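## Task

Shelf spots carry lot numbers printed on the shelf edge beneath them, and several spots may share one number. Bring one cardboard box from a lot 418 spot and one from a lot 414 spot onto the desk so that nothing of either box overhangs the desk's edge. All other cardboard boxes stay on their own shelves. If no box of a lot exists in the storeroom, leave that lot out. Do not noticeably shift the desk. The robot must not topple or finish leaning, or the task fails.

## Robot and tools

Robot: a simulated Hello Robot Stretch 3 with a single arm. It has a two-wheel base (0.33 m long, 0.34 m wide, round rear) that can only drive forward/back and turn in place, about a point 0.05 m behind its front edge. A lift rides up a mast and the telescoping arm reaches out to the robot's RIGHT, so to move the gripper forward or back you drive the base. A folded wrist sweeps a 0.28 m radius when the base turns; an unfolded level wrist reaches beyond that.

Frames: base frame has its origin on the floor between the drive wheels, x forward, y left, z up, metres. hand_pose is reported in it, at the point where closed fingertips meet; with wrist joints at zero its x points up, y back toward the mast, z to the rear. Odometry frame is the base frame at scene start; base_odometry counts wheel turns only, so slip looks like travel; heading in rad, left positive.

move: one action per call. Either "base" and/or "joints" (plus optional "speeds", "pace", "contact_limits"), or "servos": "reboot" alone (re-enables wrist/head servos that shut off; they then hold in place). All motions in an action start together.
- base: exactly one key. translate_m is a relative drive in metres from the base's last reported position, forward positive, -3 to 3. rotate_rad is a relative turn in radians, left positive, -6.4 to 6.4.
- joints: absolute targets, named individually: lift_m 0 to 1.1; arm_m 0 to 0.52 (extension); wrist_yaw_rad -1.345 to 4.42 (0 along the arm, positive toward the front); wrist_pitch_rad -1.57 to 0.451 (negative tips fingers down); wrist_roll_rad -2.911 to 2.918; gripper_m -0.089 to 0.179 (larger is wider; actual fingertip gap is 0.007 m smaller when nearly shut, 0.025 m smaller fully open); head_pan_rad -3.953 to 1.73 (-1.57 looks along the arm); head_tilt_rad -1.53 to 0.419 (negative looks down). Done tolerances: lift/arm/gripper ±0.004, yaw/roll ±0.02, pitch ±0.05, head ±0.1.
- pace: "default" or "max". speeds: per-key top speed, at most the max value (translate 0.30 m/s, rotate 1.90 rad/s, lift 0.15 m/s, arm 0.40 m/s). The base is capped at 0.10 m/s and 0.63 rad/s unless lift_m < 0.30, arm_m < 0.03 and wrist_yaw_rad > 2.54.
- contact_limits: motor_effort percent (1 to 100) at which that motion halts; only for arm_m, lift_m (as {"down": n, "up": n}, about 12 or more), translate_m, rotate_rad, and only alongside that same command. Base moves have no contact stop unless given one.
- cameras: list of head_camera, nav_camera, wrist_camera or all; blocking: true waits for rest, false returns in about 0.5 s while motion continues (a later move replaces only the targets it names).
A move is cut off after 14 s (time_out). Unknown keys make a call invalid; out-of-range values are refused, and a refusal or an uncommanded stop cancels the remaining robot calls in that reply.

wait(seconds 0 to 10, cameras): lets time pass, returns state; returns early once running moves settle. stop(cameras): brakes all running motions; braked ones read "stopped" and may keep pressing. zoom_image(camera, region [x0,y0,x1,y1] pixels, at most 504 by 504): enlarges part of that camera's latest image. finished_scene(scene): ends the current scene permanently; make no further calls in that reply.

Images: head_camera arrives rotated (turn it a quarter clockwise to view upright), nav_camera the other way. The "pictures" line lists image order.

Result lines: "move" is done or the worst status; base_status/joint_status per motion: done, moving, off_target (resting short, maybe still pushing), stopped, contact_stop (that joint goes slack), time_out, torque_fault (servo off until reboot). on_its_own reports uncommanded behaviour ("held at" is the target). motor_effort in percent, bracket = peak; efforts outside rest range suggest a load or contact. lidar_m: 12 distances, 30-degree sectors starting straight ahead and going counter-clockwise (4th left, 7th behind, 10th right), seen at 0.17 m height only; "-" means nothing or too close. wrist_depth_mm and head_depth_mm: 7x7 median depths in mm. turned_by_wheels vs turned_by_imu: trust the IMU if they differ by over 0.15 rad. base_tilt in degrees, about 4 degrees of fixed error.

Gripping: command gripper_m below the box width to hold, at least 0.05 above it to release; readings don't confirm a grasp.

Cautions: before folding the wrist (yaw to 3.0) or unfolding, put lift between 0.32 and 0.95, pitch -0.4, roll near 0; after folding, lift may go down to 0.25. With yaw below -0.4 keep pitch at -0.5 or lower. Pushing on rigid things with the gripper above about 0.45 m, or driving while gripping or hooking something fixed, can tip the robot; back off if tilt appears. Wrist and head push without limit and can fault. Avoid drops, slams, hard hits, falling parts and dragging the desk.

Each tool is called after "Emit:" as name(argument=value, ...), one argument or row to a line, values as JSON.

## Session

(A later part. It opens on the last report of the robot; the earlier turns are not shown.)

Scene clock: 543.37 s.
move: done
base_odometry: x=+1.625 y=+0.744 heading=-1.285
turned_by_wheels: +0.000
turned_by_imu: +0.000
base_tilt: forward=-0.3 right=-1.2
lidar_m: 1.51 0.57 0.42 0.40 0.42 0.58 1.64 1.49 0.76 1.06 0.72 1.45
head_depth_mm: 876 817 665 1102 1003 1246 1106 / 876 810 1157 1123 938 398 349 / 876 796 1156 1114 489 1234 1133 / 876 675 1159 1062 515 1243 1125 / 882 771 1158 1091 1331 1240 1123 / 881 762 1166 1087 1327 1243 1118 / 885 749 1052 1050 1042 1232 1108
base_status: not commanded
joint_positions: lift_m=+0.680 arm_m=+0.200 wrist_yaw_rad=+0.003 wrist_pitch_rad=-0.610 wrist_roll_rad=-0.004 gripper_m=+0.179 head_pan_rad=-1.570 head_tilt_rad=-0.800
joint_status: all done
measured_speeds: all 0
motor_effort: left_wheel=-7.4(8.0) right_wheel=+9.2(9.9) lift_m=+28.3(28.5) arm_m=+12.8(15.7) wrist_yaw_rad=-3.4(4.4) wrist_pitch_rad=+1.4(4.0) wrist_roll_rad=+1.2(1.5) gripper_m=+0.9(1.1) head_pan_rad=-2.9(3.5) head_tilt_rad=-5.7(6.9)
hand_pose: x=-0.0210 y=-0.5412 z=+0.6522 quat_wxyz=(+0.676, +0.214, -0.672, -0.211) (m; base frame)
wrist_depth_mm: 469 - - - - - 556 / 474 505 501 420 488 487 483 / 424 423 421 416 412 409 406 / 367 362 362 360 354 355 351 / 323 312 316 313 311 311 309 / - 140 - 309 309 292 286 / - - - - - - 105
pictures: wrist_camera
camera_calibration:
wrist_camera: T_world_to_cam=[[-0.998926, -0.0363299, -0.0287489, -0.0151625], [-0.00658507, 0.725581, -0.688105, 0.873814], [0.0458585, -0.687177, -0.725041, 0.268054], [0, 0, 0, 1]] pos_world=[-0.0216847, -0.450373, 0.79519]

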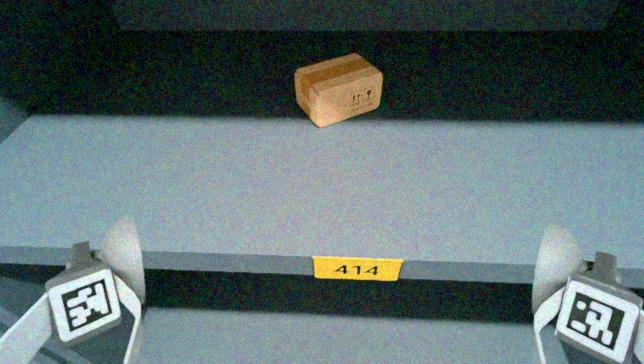

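Emit:
move(
  joints={"arm_m":0.1},
)

Emit:
move(
  base={"translate_m":-0.09},
  joints={"wrist_yaw_rad":0.5},
)

Emit:
move(
  joints={"arm_m":0.4},
  cameras=["wrist_camera"],
)

Scene clock: 559.17 s.
move: done
base_odometry: x=+1.625 y=+0.744 heading=-1.285
turned_by_wheels: +0.000
turned_by_imu: +0.000
base_tilt: forward=-0.3 right=-1.1
lidar_m: 1.51 0.57 0.42 0.40 0.42 0.58 1.63 1.48 0.75 1.06 0.72 1.45
head_depth_mm: 876 819 663 1102 1002 1241 1128 / 878 806 1157 1123 992 397 350 / 880 799 1155 1112 958 411 1095 / 882 677 1152 1058 949 441 1102 / 878 775 1160 1094 970 1240 1124 / 880 762 1163 1089 1319 1239 1115 / 884 750 1056 1045 1042 1227 1109
base_status: not commanded
joint_positions: lift_m=+0.680 arm_m=+0.100 wrist_yaw_rad=+0.003 wrist_pitch_rad=-0.610 wrist_roll_rad=-0.004 gripper_m=+0.179 head_pan_rad=-1.570 head_tilt_rad=-0.800
joint_status: all done
measured_speeds: all 0
motor_effort: left_wheel=-7.1(8.2) right_wheel=+8.3(10.2) lift_m=+24.7(31.1) arm_m=-12.5(13.9) wrist_yaw_rad=-3.0(4.4) wrist_pitch_rad=+1.4(1.6) wrist_roll_rad=+1.3(1.5) gripper_m=+1.5(1.5) head_pan_rad=-2.3(3.2) head_tilt_rad=-5.3(6.1)
hand_pose: x=-0.0210 y=-0.4412 z=+0.6521 quat_wxyz=(+0.676, +0.214, -0.672, -0.211) (m; base frame)
wrist_depth_mm: 470 - - 471 - - 595 / 473 511 504 484 494 490 485 / 427 422 420 416 418 409 407 / 395 384 384 380 375 366 362 / 473 146 - - - - - / - 140 - - - - - / 746 764 754 741 - - 105
pictures: none

Scene clock: 561.20 s.
move: done
base_odometry: x=+1.600 y=+0.831 heading=-1.285
turned_by_wheels: +0.000
turned_by_imu: -0.001
base_tilt: forward=-0.2 right=-1.2
lidar_m: 1.51 0.57 0.42 0.40 0.42 0.58 1.63 1.43 0.71 1.05 0.77 1.51
head_depth_mm: 875 816 666 991 972 1242 1131 / 878 807 1150 1118 991 397 351 / 878 799 1152 1113 981 412 1131 / 880 783 1158 1102 980 441 1108 / 879 669 1152 1053 975 1215 1122 / 880 761 1165 1084 1323 1237 1119 / 882 747 1158 1073 1292 1243 1112
base_status: done
joint_positions: lift_m=+0.680 arm_m=+0.100 wrist_yaw_rad=+0.497 wrist_pitch_rad=-0.610 wrist_roll_rad=-0.004 gripper_m=+0.179 head_pan_rad=-1.570 head_tilt_rad=-0.800
joint_status: all done
measured_speeds: all 0
motor_effort: left_wheel=-3.5(11.5) right_wheel=-8.1(12.4) lift_m=+24.4(24.6) arm_m=-10.2(12.6) wrist_yaw_rad=+3.0(4.7) wrist_pitch_rad=+1.5(1.6) wrist_roll_rad=+1.3(1.5) gripper_m=+0.8(1.1) head_pan_rad=-2.6(2.9) head_tilt_rad=-5.1(5.8)
hand_pose: x=+0.0720 y=-0.4175 z=+0.6521 quat_wxyz=(+0.707, +0.372, -0.600, -0.040) (m; base frame)
wrist_depth_mm: - 476 - - - 468 551 / - 545 506 496 489 452 482 / - - 470 426 414 408 405 / - - - 981 373 351 350 / - 951 867 - - 336 314 / 123 811 856 - - - - / 729 758 770 763 - - 105
pictures: none

Scene clock: 564.63 s.
move: done
base_odometry: x=+1.600 y=+0.831 heading=-1.285
turned_by_wheels: +0.000
turned_by_imu: +0.000
base_tilt: forward=-0.3 right=-1.1
lidar_m: 1.52 0.57 0.42 0.40 0.42 0.58 1.64 1.44 0.70 1.05 0.77 1.51
head_depth_mm: 876 818 663 989 969 1240 1122 / 875 806 1149 1119 513 397 349 / 878 793 1153 625 939 1255 1132 / 877 784 1153 671 1339 1248 1119 / 877 669 1165 1030 1332 1237 1123 / 880 762 1160 1082 1322 1240 1123 / 882 748 1152 1078 1290 1244 1109
base_status: not commanded
joint_positions: lift_m=+0.680 arm_m=+0.400 wrist_yaw_rad=+0.497 wrist_pitch_rad=-0.610 wrist_roll_rad=-0.004 gripper_m=+0.179 head_pan_rad=-1.570 head_tilt_rad=-0.800
joint_status: all done
measured_speeds: all 0
motor_effort: left_wheel=-3.7(4.5) right_wheel=-7.8(8.6) lift_m=+25.1(25.9) arm_m=+13.4(15.3) wrist_yaw_rad=+0.5(3.9) wrist_pitch_rad=+1.5(1.6) wrist_roll_rad=+1.2(1.5) gripper_m=+1.0(1.2) head_pan_rad=-2.1(3.1) head_tilt_rad=-4.3(5.8)
hand_pose: x=+0.0720 y=-0.7175 z=+0.6521 quat_wxyz=(+0.707, +0.372, -0.600, -0.040) (m; base frame)
wrist_depth_mm: 368 449 - - - - - / 385 468 496 487 471 - - / 394 423 421 413 413 403 389 / 368 361 359 357 284 349 347 / 319 314 314 306 272 307 312 / - 268 279 278 275 275 271 / 118 248 250 250 248 243 105
pictures: wrist_camera
camera_calibration:
wrist_camera: T_world_to_cam=[[-0.862275, -0.505625, -0.0287372, -0.27529], [-0.349982, 0.635939, -0.687819, 0.962548], [0.366053, -0.583031, -0.725313, 0.194458], [0, 0, 0, 1]] pos_world=[0.0283162, -0.63794, 0.79519]

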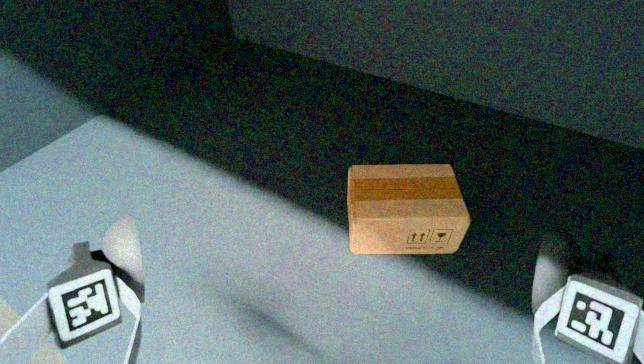

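Emit:
move(
  joints={"arm_m":0.512},
  contact_limits={"arm_m":30},
  cameras=["wrist_camera"],
)

Scene clock: 595.33 s.
move: done
base_odometry: x=+1.600 y=+0.831 heading=-1.285
turned_by_wheels: +0.000
turned_by_imu: +0.000
base_tilt: forward=-0.2 right=-1.2
lidar_m: 1.52 0.57 0.42 0.40 0.42 0.58 1.63 1.43 0.70 1.05 0.77 1.50
head_depth_mm: 876 818 663 984 971 1240 1123 / 876 805 1148 1123 510 396 350 / 877 796 692 734 957 1255 1137 / 877 783 706 1033 1339 1246 1131 / 878 670 1160 1053 1331 1235 1120 / 881 759 1158 1083 1318 1236 1116 / 884 751 1155 1080 1293 1244 1116
base_status: not commanded
joint_positions: lift_m=+0.680 arm_m=+0.512 wrist_yaw_rad=+0.497 wrist_pitch_rad=-0.610 wrist_roll_rad=-0.004 gripper_m=+0.179 head_pan_rad=-1.570 head_tilt_rad=-0.800
joint_status: all done
measured_speeds: all 0
motor_effort: left_wheel=-3.9(4.4) right_wheel=-7.6(8.4) lift_m=+27.5(28.4) arm_m=+12.8(14.6) wrist_yaw_rad=+3.5(3.5) wrist_pitch_rad=+1.6(1.6) wrist_roll_rad=+1.3(1.6) gripper_m=+0.3(1.1) head_pan_rad=-2.4(2.8) head_tilt_rad=-3.6(4.7)
contact_limits: arm_m 30 (drawing in: default 31, maximum 55; extending or still: default 40, maximum 69)
hand_pose: x=+0.0720 y=-0.8295 z=+0.6521 quat_wxyz=(+0.707, +0.372, -0.600, -0.040) (m; base frame)
wrist_depth_mm: 366 439 - - - - - / 382 464 482 - - - - / 395 417 417 412 383 - - / 364 361 357 354 350 340 - / 319 314 315 312 308 312 311 / - 267 279 224 268 275 270 / 243 248 250 202 209 242 105
pictures: wrist_camera
camera_calibration:
wrist_camera: T_world_to_cam=[[-0.862257, -0.505653, -0.028775, -0.331912], [-0.350003, 0.635976, -0.687773, 1.03377], [0.366075, -0.582966, -0.725355, 0.129241], [0, 0, 0, 1]] pos_world=[0.0283162, -0.74994, 0.79519]

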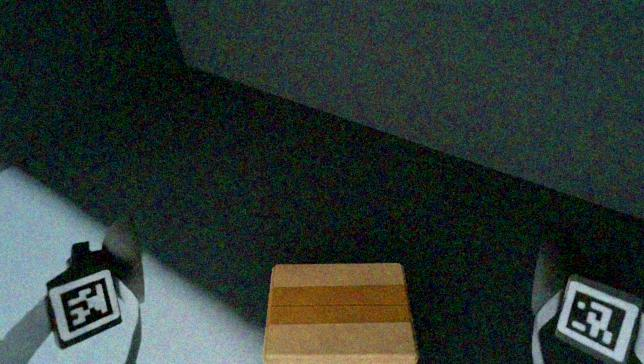

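Emit:
move(
  joints={"lift_m":0.595},
  contact_limits={"lift_m":{"down":15}},
)

Emit:
move(
  joints={"gripper_m":0.05},
)

Emit:
move(
  joints={"lift_m":0.68},
  cameras=["wrist_camera"],
)

Emit:
move(
  joints={"arm_m":0.0},
  cameras=["wrist_camera","nav_camera"],
)

Scene clock: 605.90 s.
move: done
base_odometry: x=+1.600 y=+0.831 heading=-1.285
turned_by_wheels: +0.000
turned_by_imu: +0.000
base_tilt: forward=-0.4 right=-1.1
lidar_m: 1.52 0.57 0.42 0.40 0.42 0.58 1.64 1.43 0.70 1.05 0.77 1.51
head_depth_mm: 875 818 663 989 967 1247 1146 / 875 804 1146 1119 965 1166 426 / 873 794 1155 782 623 1231 1113 / 877 783 1159 868 1341 1240 1125 / 879 673 1167 1047 1326 1249 1124 / 880 759 1164 1078 1327 1243 1115 / 884 747 1159 1076 1298 1244 1110
base_status: not commanded
joint_positions: lift_m=+0.595 arm_m=+0.512 wrist_yaw_rad=+0.497 wrist_pitch_rad=-0.610 wrist_roll_rad=-0.004 gripper_m=+0.179 head_pan_rad=-1.570 head_tilt_rad=-0.800
joint_status: all done
measured_speeds: all 0
motor_effort: left_wheel=-3.8(4.5) right_wheel=-7.4(8.2) lift_m=+24.1(26.5) arm_m=+7.7(10.2) wrist_yaw_rad=+2.0(3.1) wrist_pitch_rad=+1.5(1.6) wrist_roll_rad=+1.3(1.4) gripper_m=+0.5(1.3) head_pan_rad=-1.8(2.8) head_tilt_rad=-3.0(4.0)
contact_limits: arm_m 30 (drawing in: default 31, maximum 55; extending or still: default 40, maximum 69); lift_m down 15 (down: maximum 72; up: maximum 65)
hand_pose: x=+0.0720 y=-0.8294 z=+0.5671 quat_wxyz=(+0.707, +0.372, -0.600, -0.040) (m; base frame)
wrist_depth_mm: 368 410 400 - - - - / 345 340 336 332 317 303 - / 284 284 282 279 274 273 269 / 245 243 241 245 230 236 233 / 214 213 201 149 149 206 205 / - 144 180 139 138 184 182 / 163 169 166 163 163 165 105
pictures: none

Scene clock: 607.73 s.
move: done
base_odometry: x=+1.600 y=+0.831 heading=-1.285
turned_by_wheels: +0.000
turned_by_imu: +0.000
base_tilt: forward=-0.3 right=-1.1
lidar_m: 1.52 0.57 0.42 0.40 0.42 0.58 1.64 1.43 0.70 1.05 0.77 1.52
head_depth_mm: 876 816 663 987 971 1242 1143 / 873 807 1156 1124 967 1163 427 / 878 794 1150 780 622 1230 1115 / 878 784 1150 867 1336 1243 1129 / 878 672 1162 1062 1337 1238 1126 / 879 760 1154 1083 1328 1238 1119 / 881 751 1166 1075 1291 1252 1115
base_status: not commanded
joint_positions: lift_m=+0.595 arm_m=+0.512 wrist_yaw_rad=+0.497 wrist_pitch_rad=-0.610 wrist_roll_rad=-0.004 gripper_m=+0.051 head_pan_rad=-1.570 head_tilt_rad=-0.800
joint_status: all done
measured_speeds: all 0
motor_effort: left_wheel=-3.8(4.3) right_wheel=-7.6(8.6) lift_m=+27.8(28.3) arm_m=+5.6(8.2) wrist_yaw_rad=+1.4(3.5) wrist_pitch_rad=+1.6(1.6) wrist_roll_rad=+1.3(1.6) gripper_m=-15.2(88.1) head_pan_rad=-2.3(2.5) head_tilt_rad=-2.9(4.1)
contact_limits: arm_m 30 (drawing in: default 31, maximum 55; extending or still: default 40, maximum 69); lift_m down 15 (down: maximum 72; up: maximum 65)
hand_pose: x=+0.0720 y=-0.8294 z=+0.5671 quat_wxyz=(+0.707, +0.372, -0.600, -0.040) (m; base frame)
wrist_depth_mm: 371 408 398 - - - - / 346 338 338 334 320 303 - / 286 284 281 278 276 274 270 / 246 243 242 245 236 237 232 / 214 213 150 149 149 207 205 / 190 189 136 139 135 180 183 / 174 163 165 165 164 125 168
pictures: none

Scene clock: 609.33 s.
move: done
base_odometry: x=+1.600 y=+0.831 heading=-1.285
turned_by_wheels: +0.000
turned_by_imu: +0.000
base_tilt: forward=-0.2 right=-1.2
lidar_m: 1.52 0.57 0.42 0.40 0.42 0.58 1.64 1.43 0.71 1.06 0.77 1.51
head_depth_mm: 876 816 662 987 968 1244 1124 / 876 804 1153 1120 510 395 350 / 878 792 690 735 959 1260 1129 / 875 784 706 1005 1345 1253 1133 / 882 670 1154 1028 1339 1245 1124 / 883 762 1160 1079 1324 1240 1118 / 886 749 1161 1077 1292 1241 1111
base_status: not commanded
joint_positions: lift_m=+0.680 arm_m=+0.512 wrist_yaw_rad=+0.497 wrist_pitch_rad=-0.618 wrist_roll_rad=-0.004 gripper_m=+0.051 head_pan_rad=-1.570 head_tilt_rad=-0.800
joint_status: all done
measured_speeds: all 0
motor_effort: left_wheel=-3.8(4.3) right_wheel=-7.2(8.1) lift_m=+30.1(34.4) arm_m=+3.7(5.8) wrist_yaw_rad=+2.4(2.6) wrist_pitch_rad=+2.8(3.0) wrist_roll_rad=+1.3(1.5) gripper_m=-15.9(16.0) head_pan_rad=-2.3(2.4) head_tilt_rad=-2.5(3.5)
contact_limits: arm_m 30 (drawing in: default 31, maximum 55; extending or still: default 40, maximum 69)
hand_pose: x=+0.0715 y=-0.8284 z=+0.6506 quat_wxyz=(+0.707, +0.374, -0.598, -0.042) (m; base frame)
wrist_depth_mm: 368 448 - - - - - / 386 460 478 - - - - / 394 416 412 411 387 - - / 358 358 356 360 349 342 - / 316 313 151 150 149 305 302 / 281 280 137 139 136 265 271 / 257 241 245 238 237 237 244
pictures: wrist_camera
camera_calibration:
wrist_camera: T_world_to_cam=[[-0.862246, -0.50566, -0.0289848, -0.33176], [-0.352564, 0.640305, -0.682428, 1.03213], [0.363636, -0.578202, -0.730378, 0.136439], [0, 0, 0, 1]] pos_world=[0.0282209, -0.749749, 0.794394]

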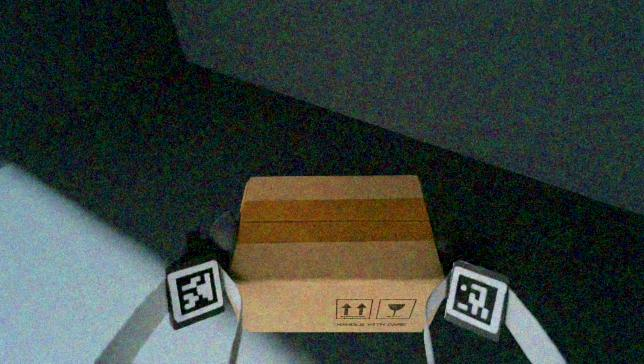

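Scene clock: 614.27 s.
move: done
base_odometry: x=+1.600 y=+0.831 heading=-1.285
turned_by_wheels: +0.000
turned_by_imu: +0.000
base_tilt: forward=-0.2 right=-1.1
lidar_m: 1.52 0.57 0.42 0.40 0.42 0.58 1.64 1.43 0.71 1.05 0.77 1.51
head_depth_mm: 874 817 665 991 970 1250 1130 / 875 806 1152 1120 990 1259 341 / 878 795 1150 1113 988 1254 340 / 877 785 1161 1101 1338 1245 362 / 881 673 1157 1090 1335 625 469 / 882 761 1160 1078 1323 1241 1099 / 879 749 1165 1078 1290 1246 1112
base_status: not commanded
joint_positions: lift_m=+0.680 arm_m=+0.001 wrist_yaw_rad=+0.497 wrist_pitch_rad=-0.618 wrist_roll_rad=-0.004 gripper_m=+0.051 head_pan_rad=-1.570 head_tilt_rad=-0.800
joint_status: all done
measured_speeds: all 0
motor_effort: left_wheel=-3.9(4.4) right_wheel=-7.6(8.5) lift_m=+25.2(30.9) arm_m=-12.6(14.9) wrist_yaw_rad=+2.4(3.6) wrist_pitch_rad=+2.9(3.0) wrist_roll_rad=+1.2(1.6) gripper_m=-15.7(16.3) head_pan_rad=-1.3(2.5) head_tilt_rad=-2.0(3.4)
hand_pose: x=+0.0714 y=-0.3169 z=+0.6506 quat_wxyz=(+0.707, +0.374, -0.598, -0.042) (m; base frame)
wrist_depth_mm: - - - - - - - / - - 608 504 484 479 476 / - - 742 - 468 413 398 / - - 794 173 - - 365 / 961 978 151 150 149 - - / 866 857 137 139 136 - - / 784 746 744 731 724 122 -
pictures: nav_camera (sideways), wrist_camera
camera_calibration:
nav_camera: T_world_to_cam=[[0.0175345, -0.698763, 0.715138, -0.887211], [-0.999789, -0.0199041, 0.00506555, 0.0496385], [0.0106945, -0.715076, -0.698965, 0.862754], [0, 0, 0, 1]] pos_world=[0.0559581, -0.00202789, 1.23726]
wrist_camera: T_world_to_cam=[[-0.86223, -0.505681, -0.0290921, -0.073085], [-0.352613, 0.640485, -0.682233, 0.704573], [0.363625, -0.577984, -0.730555, 0.432325], [0, 0, 0, 1]] pos_world=[0.028221, -0.238349, 0.794394]

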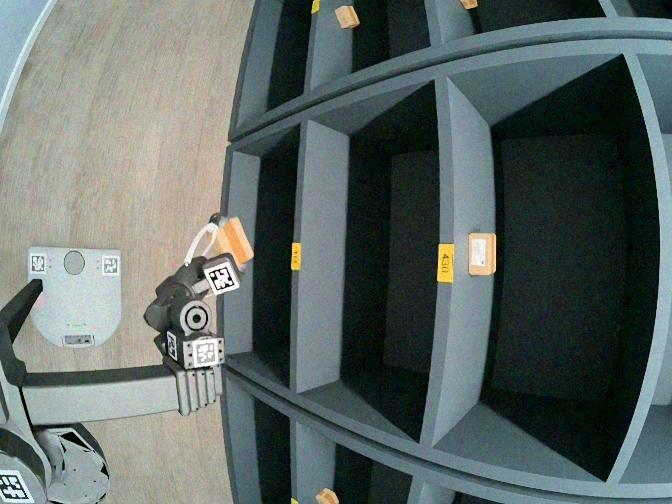

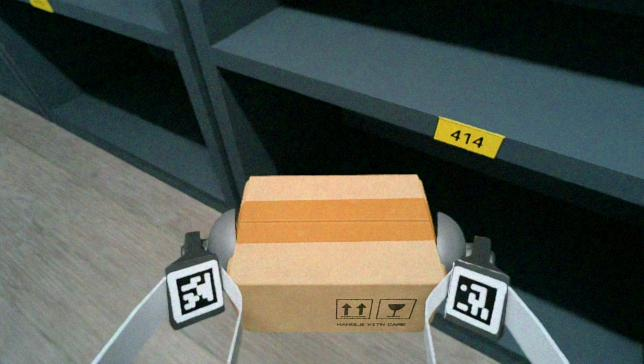

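Emit:
move(
  joints={"wrist_yaw_rad":1.6},
  speeds={"wrist_yaw_rad":0.8},
)

Emit:
move(
  base={"translate_m":-1.25},
  joints={"head_pan_rad":-2.2,"head_tilt_rad":-0.5},
  cameras=["nav_camera","wrist_camera"],
)

Scene clock: 626.43 s.
move: done
base_odometry: x=+1.600 y=+0.831 heading=-1.285
turned_by_wheels: +0.000
turned_by_imu: +0.000
base_tilt: forward=-0.4 right=-1.2
lidar_m: 1.52 0.57 0.42 0.40 0.42 0.58 1.64 1.43 0.71 1.05 0.77 1.51
head_depth_mm: 880 819 666 991 968 1242 1129 / 877 806 1150 1119 994 1259 341 / 875 794 1145 1111 981 1255 340 / 876 782 1155 1101 1336 1252 363 / 879 671 1156 1095 1327 1246 1123 / 877 759 1154 1087 1331 1238 1122 / 882 750 1168 1076 1289 1241 1111
base_status: not commanded
joint_positions: lift_m=+0.680 arm_m=+0.001 wrist_yaw_rad=+1.597 wrist_pitch_rad=-0.618 wrist_roll_rad=-0.004 gripper_m=+0.051 head_pan_rad=-1.570 head_tilt_rad=-0.800
joint_status: all done
measured_speeds: all 0
motor_effort: left_wheel=-4.0(4.3) right_wheel=-7.3(7.8) lift_m=+31.1(31.2) arm_m=-11.3(12.1) wrist_yaw_rad=+1.6(6.2) wrist_pitch_rad=+2.7(3.0) wrist_roll_rad=+1.4(1.5) gripper_m=-15.3(15.8) head_pan_rad=-1.5(2.3) head_tilt_rad=-1.2(2.0)
hand_pose: x=+0.1734 y=-0.1406 z=+0.6506 quat_wxyz=(+0.625, +0.632, -0.314, +0.334) (m; base frame)
wrist_depth_mm: - - - - - - - / - - - - - - - / - - - - - - - / - - - - - - - / - 877 151 149 149 930 - / - 770 137 139 136 788 - / - 738 758 728 719 721 -
pictures: none

Scene clock: 640.07 s.
move: done
base_odometry: x=+1.248 y=+2.030 heading=-1.285
turned_by_wheels: +0.000
turned_by_imu: -0.001
base_tilt: forward=-0.2 right=-1.2
lidar_m: 1.56 0.59 0.43 0.41 0.43 0.59 1.11 1.15 1.59 0.60 1.09 0.98
head_depth_mm: 1135 1186 1245 1316 1395 1475 1328 / 1255 1319 1396 1485 1589 1573 1326 / 1395 1483 1573 1688 1822 1608 1318 / 1576 1703 1838 1972 2002 1601 1305 / 1827 1984 2163 2360 2062 1597 1299 / 2166 2396 2626 2728 2055 1591 1291 / 2679 2926 3211 2846 2012 1580 1290
base_status: done
joint_positions: lift_m=+0.680 arm_m=+0.001 wrist_yaw_rad=+1.597 wrist_pitch_rad=-0.618 wrist_roll_rad=-0.004 gripper_m=+0.051 head_pan_rad=-2.200 head_tilt_rad=-0.500
joint_status: all done
measured_speeds: all 0
motor_effort: left_wheel=-3.5(12.6) right_wheel=-7.9(11.7) lift_m=+28.6(32.1) arm_m=-6.7(11.4) wrist_yaw_rad=+2.2(4.0) wrist_pitch_rad=+2.9(3.0) wrist_roll_rad=+1.4(1.6) gripper_m=-15.3(16.1) head_pan_rad=+3.5(5.7) head_tilt_rad=-4.6(6.0)
hand_pose: x=+0.1734 y=-0.1406 z=+0.6506 quat_wxyz=(+0.625, +0.632, -0.314, +0.334) (m; base frame)
wrist_depth_mm: - - - - - - 727 / - - - - - - - / - - - - - - - / - - - - - - - / - 878 151 150 149 916 - / - - 137 139 136 773 - / - 743 746 731 723 719 -
pictures: nav_camera (sideways), wrist_camera
camera_calibration:
nav_camera: T_world_to_cam=[[-0.254659, -0.378774, 0.889763, -1.11323], [-0.818194, 0.574846, 0.0105387, 0.0414217], [-0.515469, -0.725315, -0.4563, 0.550247], [0, 0, 0, 1]] pos_world=[0.0340317, -0.046373, 1.24116]
wrist_camera: T_world_to_cam=[[0.0590874, -0.997831, -0.0290138, -0.125087], [-0.73074, -0.0234335, -0.682254, 0.599834], [0.680094, 0.0615142, -0.730539, 0.532189], [0, 0, 0, 1]] pos_world=[0.083775, -0.143497, 0.794394]

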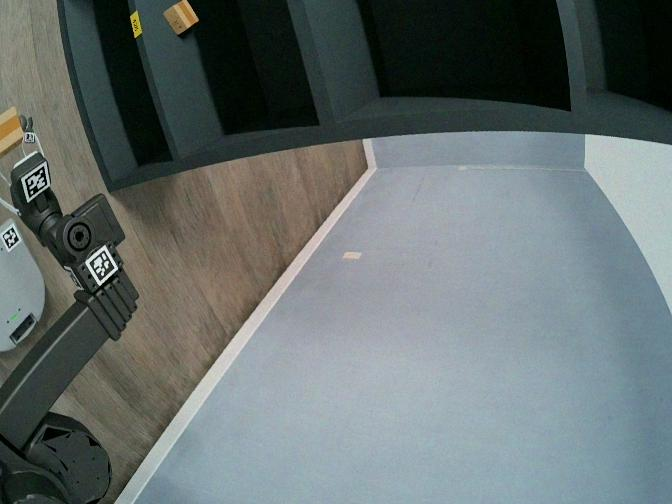

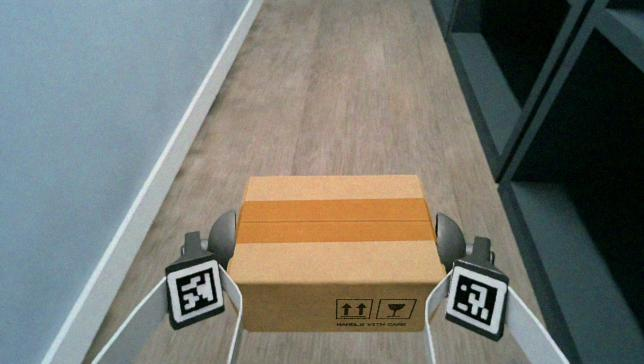

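Emit:
move(
  base={"translate_m":-0.5},
)

Emit:
move(
  base={"rotate_rad":-1.59},
  cameras=["nav_camera"],
  joints={"head_pan_rad":-0.6,"head_tilt_rad":-0.5},
)

Scene clock: 665.47 s.
move: done
base_odometry: x=+1.107 y=+2.510 heading=-1.285
turned_by_wheels: +0.000
turned_by_imu: +0.000
base_tilt: forward=-0.3 right=-1.2
lidar_m: 1.57 0.59 0.43 0.42 0.44 0.60 0.62 0.64 0.88 2.48 0.71 1.41
head_depth_mm: 619 649 683 721 765 815 868 / 686 723 766 815 869 930 1000 / 771 816 868 935 1006 1088 1184 / 873 937 1005 1089 1198 1313 1289 / 1011 1094 1195 1310 1459 1525 1290 / 1193 1320 1469 1661 1835 1591 1296 / 1475 1658 1901 2241 2025 1574 1288
base_status: done
joint_positions: lift_m=+0.680 arm_m=+0.001 wrist_yaw_rad=+1.597 wrist_pitch_rad=-0.618 wrist_roll_rad=-0.004 gripper_m=+0.051 head_pan_rad=-2.200 head_tilt_rad=-0.500
joint_status: not commanded
measured_speeds: all 0
motor_effort: left_wheel=-8.1(12.4) right_wheel=-1.6(12.4) lift_m=+26.6(28.3) arm_m=-3.8(6.2) wrist_yaw_rad=+1.3(3.7) wrist_pitch_rad=+2.8(3.0) wrist_roll_rad=+1.1(1.5) gripper_m=-14.8(16.0) head_pan_rad=+2.8(4.1) head_tilt_rad=-4.3(5.3)
hand_pose: x=+0.1734 y=-0.1406 z=+0.6506 quat_wxyz=(+0.625, +0.632, -0.314, +0.334) (m; base frame)
wrist_depth_mm: - - - - - - - / - - - - - - - / - - - - - - - / - - - - - - - / - 905 151 150 149 921 - / - - 137 140 136 773 - / - 756 749 743 734 729 724
pictures: none

Scene clock: 669.10 s.
move: done
base_odometry: x=+1.107 y=+2.510 heading=-2.875
turned_by_wheels: -1.590
turned_by_imu: -1.565
base_tilt: forward=-0.3 right=-1.2
lidar_m: 2.41 0.71 1.41 1.62 0.59 0.44 0.42 0.44 0.60 0.62 0.64 0.88
head_depth_mm: 626 655 687 724 763 813 868 / 696 730 771 821 874 937 1007 / 782 829 883 948 1017 1098 1189 / 893 955 1033 1116 1215 1334 1301 / 1040 1128 1231 1362 1524 1553 1299 / 1244 1378 1531 1740 1881 1578 1293 / 1569 1778 2056 2397 2026 1564 1285
base_status: done
joint_positions: lift_m=+0.680 arm_m=+0.001 wrist_yaw_rad=+1.597 wrist_pitch_rad=-0.618 wrist_roll_rad=-0.004 gripper_m=+0.051 head_pan_rad=-0.599 head_tilt_rad=-0.500
joint_status: all done
measured_speeds: all 0
motor_effort: left_wheel=+8.5(11.6) right_wheel=-9.1(13.6) lift_m=+25.6(27.0) arm_m=-10.9(11.7) wrist_yaw_rad=+2.1(3.5) wrist_pitch_rad=+2.9(3.0) wrist_roll_rad=+1.1(1.5) gripper_m=-15.6(16.0) head_pan_rad=-2.5(6.1) head_tilt_rad=-3.9(7.9)
hand_pose: x=+0.1734 y=-0.1406 z=+0.6506 quat_wxyz=(+0.625, +0.632, -0.314, +0.334) (m; base frame)
wrist_depth_mm: - - - - - - 605 / - - - - - - 609 / - - - - - - 589 / - - - - - - 589 / 947 935 151 149 149 915 589 / 851 875 137 140 136 785 618 / 798 753 746 722 721 726 607
pictures: nav_camera (sideways)
camera_calibration:
nav_camera: T_world_to_cam=[[0.3863, -0.243116, 0.889757, -1.11714], [-0.549872, -0.835183, 0.0105298, 0.0398027], [0.74055, -0.49332, -0.456313, 0.542594], [0, 0, 0, 1]] pos_world=[0.0516187, 0.0293207, 1.24116]

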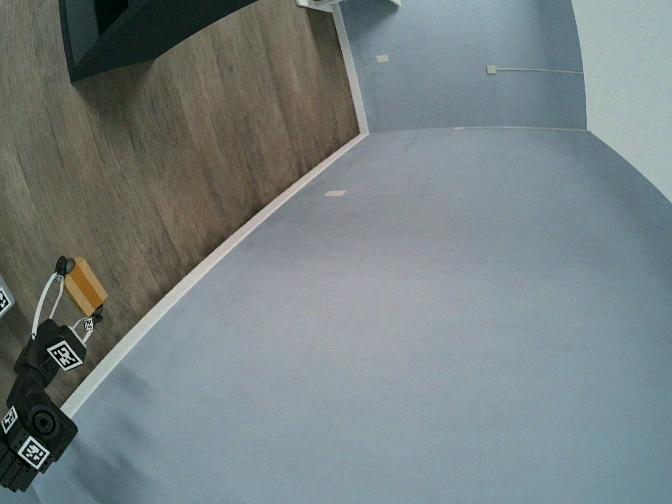

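Emit:
move(
  base={"translate_m":1.25},
)

Emit:
move(
  base={"rotate_rad":1.0},
  joints={"head_pan_rad":-0.6,"lift_m":0.92},
  cameras=["nav_camera"],
)

Scene clock: 693.93 s.
move: done
base_odometry: x=-0.099 y=+2.180 heading=-2.875
turned_by_wheels: +0.000
turned_by_imu: +0.000
base_tilt: forward=-0.3 right=-1.2
lidar_m: 2.09 1.81 2.61 0.76 0.50 0.57 1.66 0.87 0.64 0.62 0.64 0.88
head_depth_mm: 629 659 691 729 770 819 873 / 701 734 777 826 878 941 1015 / 785 832 888 947 1026 1110 1199 / 897 959 1034 1117 1222 1349 1296 / 1049 1136 1242 1363 1516 1535 1297 / 1254 1382 1547 1760 1902 1581 1289 / 1564 1775 1948 2156 2009 1576 1283
base_status: done
joint_positions: lift_m=+0.680 arm_m=+0.001 wrist_yaw_rad=+1.597 wrist_pitch_rad=-0.618 wrist_roll_rad=-0.004 gripper_m=+0.051 head_pan_rad=-0.600 head_tilt_rad=-0.500
joint_status: not commanded
measured_speeds: all 0
motor_effort: left_wheel=+2.0(13.0) right_wheel=+6.0(10.4) lift_m=+24.8(25.5) arm_m=-12.5(13.6) wrist_yaw_rad=+1.5(3.7) wrist_pitch_rad=+2.8(3.0) wrist_roll_rad=+1.0(1.7) gripper_m=-15.2(16.1) head_pan_rad=-2.7(3.9) head_tilt_rad=-3.3(4.9)
hand_pose: x=+0.1734 y=-0.1406 z=+0.6506 quat_wxyz=(+0.625, +0.632, -0.314, +0.334) (m; base frame)
wrist_depth_mm: - - - - - - 609 / - - - - - - 605 / - - - - - - 601 / - - - - - - 603 / 972 980 151 150 149 915 587 / 864 852 136 140 136 796 620 / 794 750 753 727 729 714 609
pictures: none

Scene clock: 696.93 s.
move: done
base_odometry: x=-0.099 y=+2.180 heading=-1.875
turned_by_wheels: +1.000
turned_by_imu: +0.984
base_tilt: forward=-0.3 right=-1.1
lidar_m: 2.14 0.96 0.45 0.54 1.66 0.93 0.65 0.62 0.63 0.84 2.02 1.82
head_depth_mm: 1682 1787 1928 2096 2117 1624 1319 / 1729 1874 2022 2176 2113 1621 1316 / 1800 1947 2085 2266 2084 1607 1309 / 1876 2023 2153 2417 2082 1599 1299 / 1948 2119 2181 2002 2049 1592 1300 / 2032 2214 2256 2589 2047 1578 1299 / 2145 2312 2198 2564 2029 1581 1283
base_status: done
joint_positions: lift_m=+0.920 arm_m=+0.001 wrist_yaw_rad=+1.597 wrist_pitch_rad=-0.619 wrist_roll_rad=-0.004 gripper_m=+0.051 head_pan_rad=-0.600 head_tilt_rad=-0.500
joint_status: all done
measured_speeds: all 0
motor_effort: left_wheel=-8.6(13.1) right_wheel=+9.2(12.2) lift_m=+29.8(35.4) arm_m=-12.1(13.7) wrist_yaw_rad=+2.1(3.8) wrist_pitch_rad=+3.1(3.2) wrist_roll_rad=+1.1(1.5) gripper_m=-15.3(15.9) head_pan_rad=-2.7(3.5) head_tilt_rad=-3.4(3.9)
hand_pose: x=+0.1733 y=-0.1406 z=+0.8904 quat_wxyz=(+0.625, +0.632, -0.314, +0.333) (m; base frame)
wrist_depth_mm: - - - - - - - / - - - - - - - / - - - - - - - / - - - - - - - / - - 151 150 149 - - / - - 137 139 136 - - / - 969 962 958 959 922 972
pictures: nav_camera (sideways)
camera_calibration:
nav_camera: T_world_to_cam=[[0.386022, -0.243524, 0.889766, -1.11712], [-0.550758, -0.834599, 0.0105195, 0.0398386], [0.740036, -0.494106, -0.456296, 0.542625], [0, 0, 0, 1]] pos_world=[0.0516137, 0.0293175, 1.24116]

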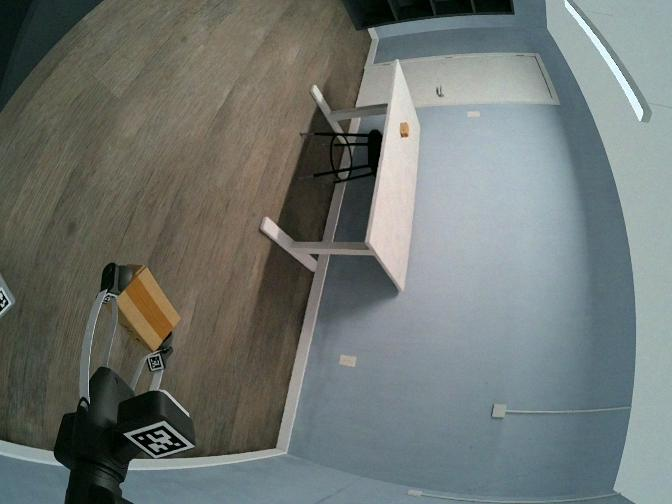

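Emit:
move(
  base={"translate_m":1.25},
  joints={"head_pan_rad":-1.2},
)

Emit:
move(
  base={"rotate_rad":0.52},
  joints={"head_pan_rad":-1.57,"head_tilt_rad":-0.6},
  cameras=["nav_camera"],
)

Scene clock: 717.37 s.
move: done
base_odometry: x=-0.474 y=+0.988 heading=-1.876
turned_by_wheels: +0.000
turned_by_imu: +0.000
base_tilt: forward=-0.3 right=-1.1
lidar_m: 1.38 2.61 1.31 0.92 0.87 0.89 1.75 1.66 1.70 1.49 0.98 0.94
head_depth_mm: 1273 1389 1525 1694 1894 1630 1400 / 1245 1354 1486 1637 1800 1570 1314 / 1219 1320 1448 1568 941 1553 1309 / 1193 1292 1414 1331 933 1363 1274 / 1169 1251 1367 1311 931 1499 1301 / 1147 1236 1342 1304 920 1448 1295 / 1126 1206 1312 1294 914 1435 1284
base_status: done
joint_positions: lift_m=+0.920 arm_m=+0.001 wrist_yaw_rad=+1.597 wrist_pitch_rad=-0.619 wrist_roll_rad=-0.004 gripper_m=+0.051 head_pan_rad=-1.200 head_tilt_rad=-0.500
joint_status: all done
measured_speeds: all 0
motor_effort: left_wheel=+3.2(7.2) right_wheel=+8.0(13.9) lift_m=+31.0(32.3) arm_m=-8.4(12.0) wrist_yaw_rad=+2.1(4.2) wrist_pitch_rad=+3.0(3.2) wrist_roll_rad=+1.2(1.7) gripper_m=-15.6(16.0) head_pan_rad=+3.6(5.5) head_tilt_rad=-2.5(3.7)
hand_pose: x=+0.1733 y=-0.1406 z=+0.8904 quat_wxyz=(+0.625, +0.632, -0.314, +0.333) (m; base frame)
wrist_depth_mm: - - - - - - - / - - - - - - - / - - - - - - - / - - - - - - - / - - 151 150 149 - - / - - 137 139 135 - - / - 972 943 973 935 934 966
pictures: none

Scene clock: 719.30 s.
move: done
base_odometry: x=-0.474 y=+0.988 heading=-1.356
turned_by_wheels: +0.520
turned_by_imu: +0.512
base_tilt: forward=-0.3 right=-1.4
lidar_m: 2.61 1.32 0.92 0.87 0.89 1.75 1.66 1.70 1.49 0.98 0.93 1.38
head_depth_mm: 1188 1310 1462 1652 1752 - - / 1186 1297 1444 1176 901 - - / 1172 1287 1409 1111 894 1567 - / 1167 1282 1401 1098 885 1550 - / 1158 1272 1395 1086 881 1467 1229 / 1150 1263 1386 1080 874 1454 1239 / 1144 1256 1377 1066 866 1396 1270
base_status: done
joint_positions: lift_m=+0.920 arm_m=+0.001 wrist_yaw_rad=+1.597 wrist_pitch_rad=-0.619 wrist_roll_rad=-0.004 gripper_m=+0.051 head_pan_rad=-1.574 head_tilt_rad=-0.601
joint_status: all done
measured_speeds: all 0
motor_effort: left_wheel=-7.8(12.3) right_wheel=+9.3(12.7) lift_m=+30.8(31.9) arm_m=-8.5(9.1) wrist_yaw_rad=+2.1(3.5) wrist_pitch_rad=+3.0(3.2) wrist_roll_rad=+1.1(1.6) gripper_m=-14.8(15.8) head_pan_rad=+0.6(4.6) head_tilt_rad=-4.8(5.8)
hand_pose: x=+0.1733 y=-0.1406 z=+0.8904 quat_wxyz=(+0.625, +0.632, -0.314, +0.333) (m; base frame)
wrist_depth_mm: - - - - - - - / - - - - - - - / - - - - - - - / - - - - - - - / - - 151 150 149 - - / - - 137 139 136 - - / - 965 979 951 952 920 965
pictures: nav_camera (sideways)
camera_calibration:
nav_camera: T_world_to_cam=[[0.0150724, -0.543132, 0.839512, -1.04938], [-0.999862, -0.0140737, 0.00884611, 0.044755], [0.0070104, -0.839529, -0.543269, 0.66023], [0, 0, 0, 1]] pos_world=[0.0559369, -0.0150379, 1.23925]

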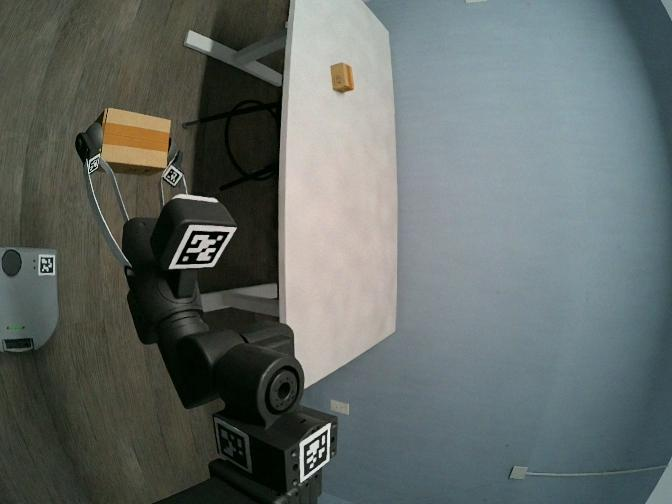

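Emit:
move(
  base={"translate_m":0.12},
  joints={"wrist_yaw_rad":0.3},
  speeds={"wrist_yaw_rad":0.8},
)

Emit:
move(
  joints={"arm_m":0.43},
  cameras=["nav_camera","wrist_camera"],
)

Scene clock: 733.00 s.
move: done
base_odometry: x=-0.448 y=+0.871 heading=-1.356
turned_by_wheels: +0.000
turned_by_imu: +0.000
base_tilt: forward=-0.4 right=-1.0
lidar_m: 2.50 1.33 0.92 0.88 0.90 1.88 1.78 1.82 1.01 0.89 0.87 1.29
head_depth_mm: 1181 1299 1455 1184 909 - - / 1181 1291 1413 1119 901 1576 - / 1170 1282 1403 1109 891 1487 - / 1156 1273 1393 1099 884 283 - / 1156 1262 1385 1092 879 440 431 / 1144 1253 1369 1078 840 1377 1191 / 1136 1250 1364 1064 833 1445 1209
base_status: done
joint_positions: lift_m=+0.920 arm_m=+0.001 wrist_yaw_rad=+0.303 wrist_pitch_rad=-0.619 wrist_roll_rad=-0.004 gripper_m=+0.051 head_pan_rad=-1.570 head_tilt_rad=-0.601
joint_status: all done
measured_speeds: all 0
motor_effort: left_wheel=+5.4(6.8) right_wheel=+4.8(14.4) lift_m=+30.8(31.4) arm_m=-13.2(13.3) wrist_yaw_rad=-2.8(6.2) wrist_pitch_rad=+3.1(3.2) wrist_roll_rad=+1.3(1.5) gripper_m=-15.4(15.7) head_pan_rad=+2.9(4.0) head_tilt_rad=-2.0(3.7)
hand_pose: x=+0.0366 y=-0.3314 z=+0.8904 quat_wxyz=(+0.700, +0.315, -0.631, -0.111) (m; base frame)
wrist_depth_mm: - - - - - - - / - - - - - - - / - - - - - - - / - - - 173 - - - / - - 151 150 149 - - / - - 137 139 135 - - / - 980 976 960 969 913 966
pictures: none

Scene clock: 737.37 s.
move: done
base_odometry: x=-0.448 y=+0.871 heading=-1.356
turned_by_wheels: +0.000
turned_by_imu: +0.000
base_tilt: forward=-0.2 right=-1.0
lidar_m: 2.50 1.33 0.93 0.88 0.90 1.88 1.78 1.82 1.01 0.90 0.87 1.29
head_depth_mm: 1182 1300 1457 324 - 1444 1248 / 1179 1290 517 364 901 1454 1215 / 1168 1292 535 1058 891 1444 1233 / 1158 1279 638 957 882 1475 1220 / 1154 1262 1381 989 877 1457 1224 / 1132 1258 1378 1073 838 1409 1218 / 1144 1247 1362 1062 837 1437 1214
base_status: not commanded
joint_positions: lift_m=+0.920 arm_m=+0.430 wrist_yaw_rad=+0.303 wrist_pitch_rad=-0.619 wrist_roll_rad=-0.004 gripper_m=+0.051 head_pan_rad=-1.570 head_tilt_rad=-0.601
joint_status: all done
measured_speeds: all 0
motor_effort: left_wheel=+5.6(6.1) right_wheel=+3.8(5.3) lift_m=+29.5(31.3) arm_m=+12.3(15.2) wrist_yaw_rad=-2.8(4.7) wrist_pitch_rad=+3.0(3.2) wrist_roll_rad=+1.3(1.5) gripper_m=-15.4(15.9) head_pan_rad=+3.2(3.8) head_tilt_rad=+0.0(2.5)
hand_pose: x=+0.0366 y=-0.7608 z=+0.8904 quat_wxyz=(+0.700, +0.315, -0.631, -0.111) (m; base frame)
wrist_depth_mm: - - - - - - - / - - - - - - - / - - - - - - - / - - - 167 166 - - / - - 150 150 149 - - / - - 137 139 135 - - / - - - 157 156 - -
pictures: nav_camera (sideways), wrist_camera
camera_calibration:
nav_camera: T_world_to_cam=[[0.0175706, -0.543066, 0.839506, -1.04941], [-0.999786, -0.0186915, 0.00883386, 0.0448224], [0.0108942, -0.839482, -0.543279, 0.660183], [0, 0, 0, 1]] pos_world=[0.0560593, -0.0148482, 1.23925]
wrist_camera: T_world_to_cam=[[-0.943631, -0.329717, -0.0291187, -0.183817], [-0.222582, 0.697197, -0.681449, 1.17792], [0.244987, -0.636555, -0.731286, 0.324028], [0, 0, 0, 1]] pos_world=[0.00934478, -0.675586, 1.0343]

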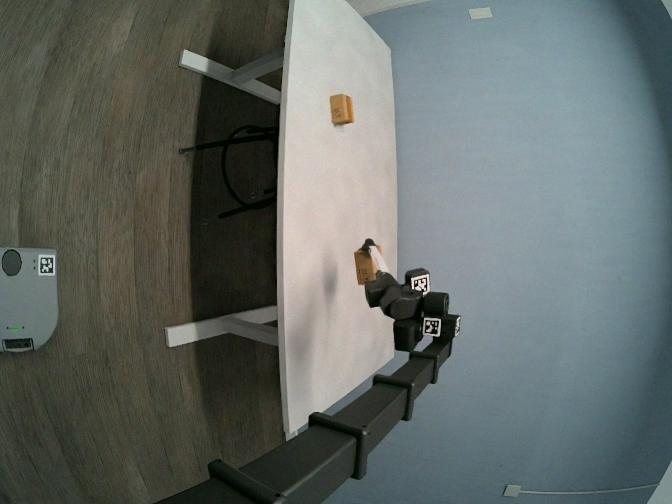

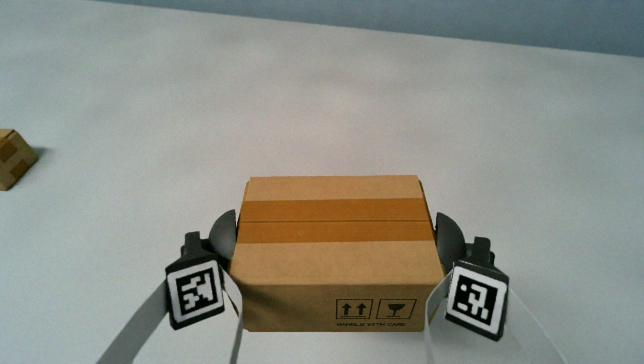

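Emit:
move(
  joints={"lift_m":0.81},
)

Emit:
move(
  joints={"lift_m":0.765},
  speeds={"lift_m":0.03},
  contact_limits={"lift_m":{"down":13}},
  cameras=["wrist_camera","nav_camera"],
)

Scene clock: 744.50 s.
move: done
base_odometry: x=-0.448 y=+0.871 heading=-1.356
turned_by_wheels: +0.000
turned_by_imu: +0.000
base_tilt: forward=-0.3 right=-1.2
lidar_m: 2.49 1.33 0.93 0.88 0.90 1.87 1.78 1.82 1.01 0.89 0.87 1.30
head_depth_mm: 1185 1306 1452 1181 876 319 - / 1170 1287 1419 1071 391 334 1202 / 1163 1288 1401 586 892 1439 1236 / 1156 1271 1393 612 852 1470 1229 / 1153 1258 1389 1082 876 1464 1221 / 1146 1253 1368 1079 839 1411 1217 / 1139 1245 1360 1067 833 1441 1212
base_status: not commanded
joint_positions: lift_m=+0.810 arm_m=+0.430 wrist_yaw_rad=+0.303 wrist_pitch_rad=-0.619 wrist_roll_rad=-0.004 gripper_m=+0.051 head_pan_rad=-1.570 head_tilt_rad=-0.601
joint_status: all done
measured_speeds: all 0
motor_effort: left_wheel=+5.5(6.0) right_wheel=+5.2(5.2) lift_m=+23.4(28.6) arm_m=+4.9(8.2) wrist_yaw_rad=-2.9(4.2) wrist_pitch_rad=+3.1(3.2) wrist_roll_rad=+1.3(1.5) gripper_m=-15.5(15.8) head_pan_rad=+2.3(3.5) head_tilt_rad=+2.0(2.6)
hand_pose: x=+0.0366 y=-0.7608 z=+0.7804 quat_wxyz=(+0.700, +0.315, -0.631, -0.111) (m; base frame)
wrist_depth_mm: - - - - - - - / - - - - - - - / - - - - - - - / - - - 168 166 - - / - - 151 150 149 - - / - - 137 139 136 - - / - - - 157 156 - -
pictures: none

Scene clock: 746.43 s.
move: done
base_odometry: x=-0.448 y=+0.871 heading=-1.356
turned_by_wheels: +0.000
turned_by_imu: +0.000
base_tilt: forward=-0.4 right=-1.3
lidar_m: 2.49 1.33 0.93 0.88 0.90 1.88 1.77 1.81 1.01 0.90 0.87 1.29
head_depth_mm: 1187 1306 1453 1188 908 1483 305 / 1168 1285 1420 1121 472 371 322 / 1170 1286 1396 617 829 1432 1233 / 1152 1276 1393 717 819 1471 1229 / 1152 1265 1389 1089 848 1469 1219 / 1151 1259 1366 1085 842 1418 1219 / 1140 1252 1363 1070 836 1446 1214
base_status: not commanded
joint_positions: lift_m=+0.765 arm_m=+0.430 wrist_yaw_rad=+0.303 wrist_pitch_rad=-0.546 wrist_roll_rad=-0.004 gripper_m=+0.051 head_pan_rad=-1.570 head_tilt_rad=-0.601
joint_status: all done
measured_speeds: all 0
on_its_own: wrist_pitch_rad is at rest, and its effort (-10.5) is outside its rest range (-8 to +12)
motor_effort: left_wheel=+3.7(6.0) right_wheel=+4.7(5.2) lift_m=+12.8(26.8) arm_m=+2.5(5.5) wrist_yaw_rad=-2.6(4.5) wrist_pitch_rad=-10.5(10.9) wrist_roll_rad=+1.0(1.6) gripper_m=-15.2(16.0) head_pan_rad=+2.9(3.4) head_tilt_rad=+2.5(3.5)
contact_limits: lift_m down 13 (down: maximum 72; up: maximum 65)
hand_pose: x=+0.0401 y=-0.7721 z=+0.7501 quat_wxyz=(+0.703, +0.291, -0.643, -0.085) (m; base frame)
wrist_depth_mm: - - - - - - - / - - - - - - - / - - - - - - - / - - - 168 166 - - / - - 149 148 147 - - / - - 135 137 136 122 - / - - 155 161 - - -
pictures: nav_camera (sideways), wrist_camera
camera_calibration:
nav_camera: T_world_to_cam=[[0.0175706, -0.543066, 0.839506, -1.04941], [-0.999786, -0.0186915, 0.00883386, 0.0448224], [0.0108942, -0.839482, -0.543279, 0.660183], [0, 0, 0, 1]] pos_world=[0.0560593, -0.0148482, 1.23925]
wrist_camera: T_world_to_cam=[[-0.94302, -0.331677, -0.0265315, -0.191752], [-0.207112, 0.647521, -0.733363, 1.09093], [0.260419, -0.68608, -0.67932, 0.135568], [0, 0, 0, 1]] pos_world=[0.00981472, -0.67699, 0.887054]

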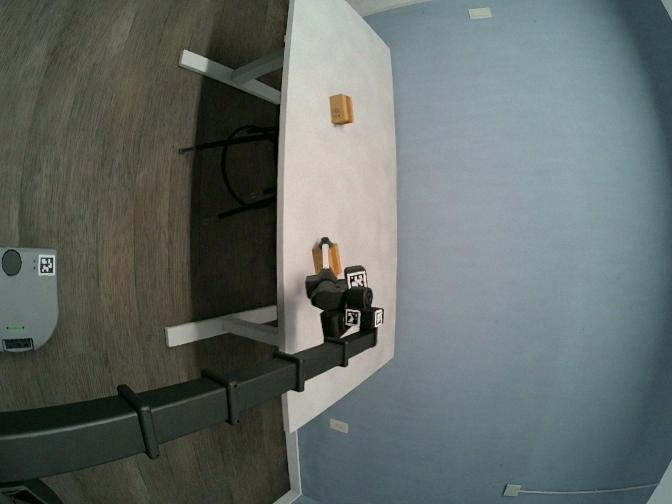

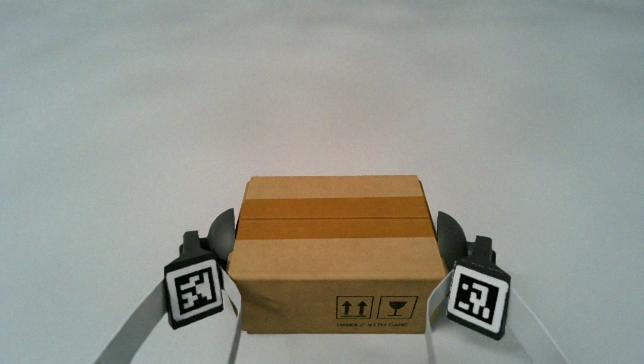

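Contact; release.

Emit:
move(
  joints={"lift_m":0.77},
)

Emit:
move(
  joints={"gripper_m":0.165},
)

Emit:
move(
  joints={"lift_m":0.93},
)

Emit:
move(
  joints={"arm_m":0.1},
  cameras=["nav_camera"],
)

Scene clock: 753.30 s.
move: done
base_odometry: x=-0.448 y=+0.871 heading=-1.356
turned_by_wheels: +0.000
turned_by_imu: +0.000
base_tilt: forward=-0.3 right=-1.2
lidar_m: 2.50 1.33 0.93 0.88 0.90 1.87 1.78 1.82 1.01 0.90 0.87 1.29
head_depth_mm: 1187 1305 1451 1185 907 1499 301 / 1170 1288 1415 1122 465 366 317 / 1166 1280 1403 619 828 1435 1240 / 1160 1275 1393 716 821 1478 1226 / 1149 1261 1383 1092 846 1459 1223 / 1149 1260 1370 1079 839 1413 1214 / 1137 1246 1359 1071 837 1447 1208
base_status: not commanded
joint_positions: lift_m=+0.770 arm_m=+0.430 wrist_yaw_rad=+0.303 wrist_pitch_rad=-0.559 wrist_roll_rad=-0.004 gripper_m=+0.051 head_pan_rad=-1.570 head_tilt_rad=-0.600
joint_status: all done
measured_speeds: all 0
motor_effort: left_wheel=+3.2(4.0) right_wheel=+4.4(4.9) lift_m=+27.1(27.7) arm_m=-3.4(4.1) wrist_yaw_rad=-3.3(4.4) wrist_pitch_rad=-8.0(10.6) wrist_roll_rad=+1.3(1.6) gripper_m=-15.7(15.8) head_pan_rad=+2.3(3.2) head_tilt_rad=+3.5(4.4)
hand_pose: x=+0.0395 y=-0.7702 z=+0.7524 quat_wxyz=(+0.703, +0.296, -0.641, -0.090) (m; base frame)
wrist_depth_mm: - - - - - - - / - - - - - - - / - - - - - - - / - - - 166 165 - - / - - 149 148 147 - - / - - 136 138 137 - - / - - - 158 - 110 -
pictures: none

Scene clock: 754.97 s.
move: done
base_odometry: x=-0.448 y=+0.871 heading=-1.356
turned_by_wheels: +0.000
turned_by_imu: +0.000
base_tilt: forward=-0.3 right=-1.2
lidar_m: 2.50 1.33 0.93 0.88 0.90 1.88 1.78 1.81 1.01 0.90 0.87 1.29
head_depth_mm: 1182 1299 1451 1183 910 1497 302 / 1172 1290 1419 1117 465 366 317 / 1166 1278 1407 618 828 1434 1231 / 1154 1276 1393 719 819 1479 1221 / 1148 1262 1383 1087 846 1470 1221 / 1144 1254 1378 1080 839 1417 1221 / 1136 1250 1364 1064 834 1444 1209
base_status: not commanded
joint_positions: lift_m=+0.770 arm_m=+0.430 wrist_yaw_rad=+0.302 wrist_pitch_rad=-0.610 wrist_roll_rad=-0.004 gripper_m=+0.165 head_pan_rad=-1.570 head_tilt_rad=-0.600
joint_status: all done
measured_speeds: all 0
motor_effort: left_wheel=+2.7(3.5) right_wheel=+4.3(5.2) lift_m=+26.5(28.1) arm_m=-6.8(6.9) wrist_yaw_rad=-3.6(4.5) wrist_pitch_rad=+1.3(8.1) wrist_roll_rad=+1.0(1.6) gripper_m=+0.8(82.7) head_pan_rad=+2.0(3.1) head_tilt_rad=+2.9(3.8)
hand_pose: x=+0.0369 y=-0.7624 z=+0.7422 quat_wxyz=(+0.700, +0.312, -0.633, -0.108) (m; base frame)
wrist_depth_mm: - - - - - - - / - - - - - - - / - - - - - - - / - - 159 154 153 - - / - 145 136 136 137 - - / - 123 149 154 148 134 - / - 118 - - - - 102
pictures: none

Scene clock: 757.27 s.
move: done
base_odometry: x=-0.448 y=+0.871 heading=-1.356
turned_by_wheels: +0.000
turned_by_imu: +0.000
base_tilt: forward=-0.3 right=-1.2
lidar_m: 2.49 1.33 0.93 0.88 0.90 1.87 1.78 1.82 1.01 0.90 0.87 1.30
head_depth_mm: 1177 1300 1446 321 - 1454 1254 / 1180 1288 441 349 900 1448 1211 / 1164 1280 529 1061 896 1431 1229 / 1162 1274 625 961 884 1468 1232 / 1153 1273 1384 1038 865 1461 1215 / 1146 1252 1381 1072 841 1407 1219 / 1129 1248 1361 1069 835 1440 1214
base_status: not commanded
joint_positions: lift_m=+0.930 arm_m=+0.430 wrist_yaw_rad=+0.302 wrist_pitch_rad=-0.610 wrist_roll_rad=-0.004 gripper_m=+0.165 head_pan_rad=-1.570 head_tilt_rad=-0.600
joint_status: all done
measured_speeds: all 0
motor_effort: left_wheel=+3.4(3.5) right_wheel=+3.9(5.4) lift_m=+30.7(34.1) arm_m=-9.8(10.1) wrist_yaw_rad=-2.7(4.3) wrist_pitch_rad=+1.5(1.6) wrist_roll_rad=+1.1(1.5) gripper_m=+0.8(1.2) head_pan_rad=+2.5(2.9) head_tilt_rad=+2.7(3.8)
hand_pose: x=+0.0369 y=-0.7623 z=+0.9021 quat_wxyz=(+0.700, +0.312, -0.633, -0.108) (m; base frame)
wrist_depth_mm: - - - - - - - / - - - - - - - / - - - - - - - / - - - - - - - / - 145 - - - - - / - 123 - 283 - 134 - / - 118 - 263 262 - 102
pictures: none

Scene clock: 760.90 s.
move: done
base_odometry: x=-0.448 y=+0.871 heading=-1.356
turned_by_wheels: +0.000
turned_by_imu: +0.000
base_tilt: forward=-0.3 right=-1.1
lidar_m: 2.50 1.33 0.93 0.88 0.90 1.88 1.77 1.82 1.01 0.90 0.87 1.29
head_depth_mm: 1180 1302 1442 1554 - - 1247 / 1173 1292 1418 1193 - - 1215 / 1164 1287 1403 1162 - - 1234 / 1160 1270 1385 1106 353 324 1226 / 1149 1269 1375 1092 790 1380 1223 / 1144 1260 1370 1083 812 1381 1216 / 1137 1246 1362 1070 835 1440 1209
base_status: not commanded
joint_positions: lift_m=+0.930 arm_m=+0.100 wrist_yaw_rad=+0.302 wrist_pitch_rad=-0.611 wrist_roll_rad=-0.004 gripper_m=+0.165 head_pan_rad=-1.570 head_tilt_rad=-0.600
joint_status: all done
measured_speeds: all 0
motor_effort: left_wheel=+3.2(3.7) right_wheel=+4.5(5.5) lift_m=+28.2(31.7) arm_m=-12.2(15.1) wrist_yaw_rad=-2.1(4.6) wrist_pitch_rad=+1.4(1.6) wrist_roll_rad=+1.3(1.5) gripper_m=+0.8(1.2) head_pan_rad=+2.1(2.8) head_tilt_rad=+2.2(3.4)
hand_pose: x=+0.0369 y=-0.4322 z=+0.9021 quat_wxyz=(+0.700, +0.312, -0.633, -0.108) (m; base frame)
wrist_depth_mm: - 635 - - - - - / - 641 - - - - - / - - - - 477 - - / - - - - - - - / - - - - - 137 - / - 142 - - - 135 - / 116 - - - - 942 110
pictures: nav_camera (sideways)
camera_calibration:
nav_camera: T_world_to_cam=[[0.0175192, -0.542345, 0.839973, -1.04998], [-0.999787, -0.0186564, 0.00880652, 0.0448568], [0.0108947, -0.839948, -0.542557, 0.659281], [0, 0, 0, 1]] pos_world=[0.0560593, -0.0148513, 1.23925]

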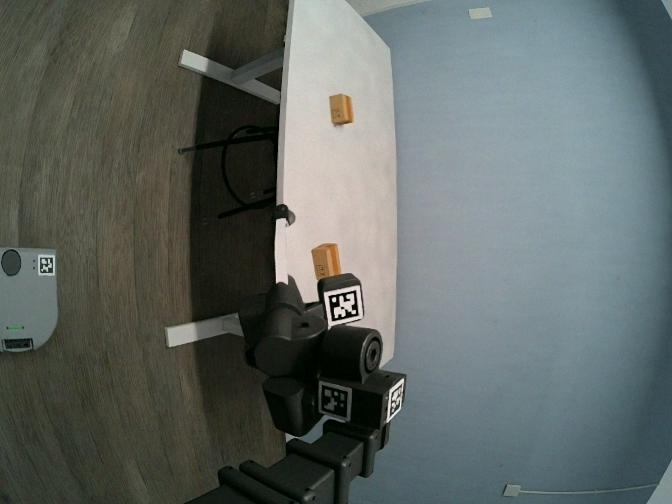

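Emit:
finished_scene(
  scene=2,
)

The scene is finished: the task was done.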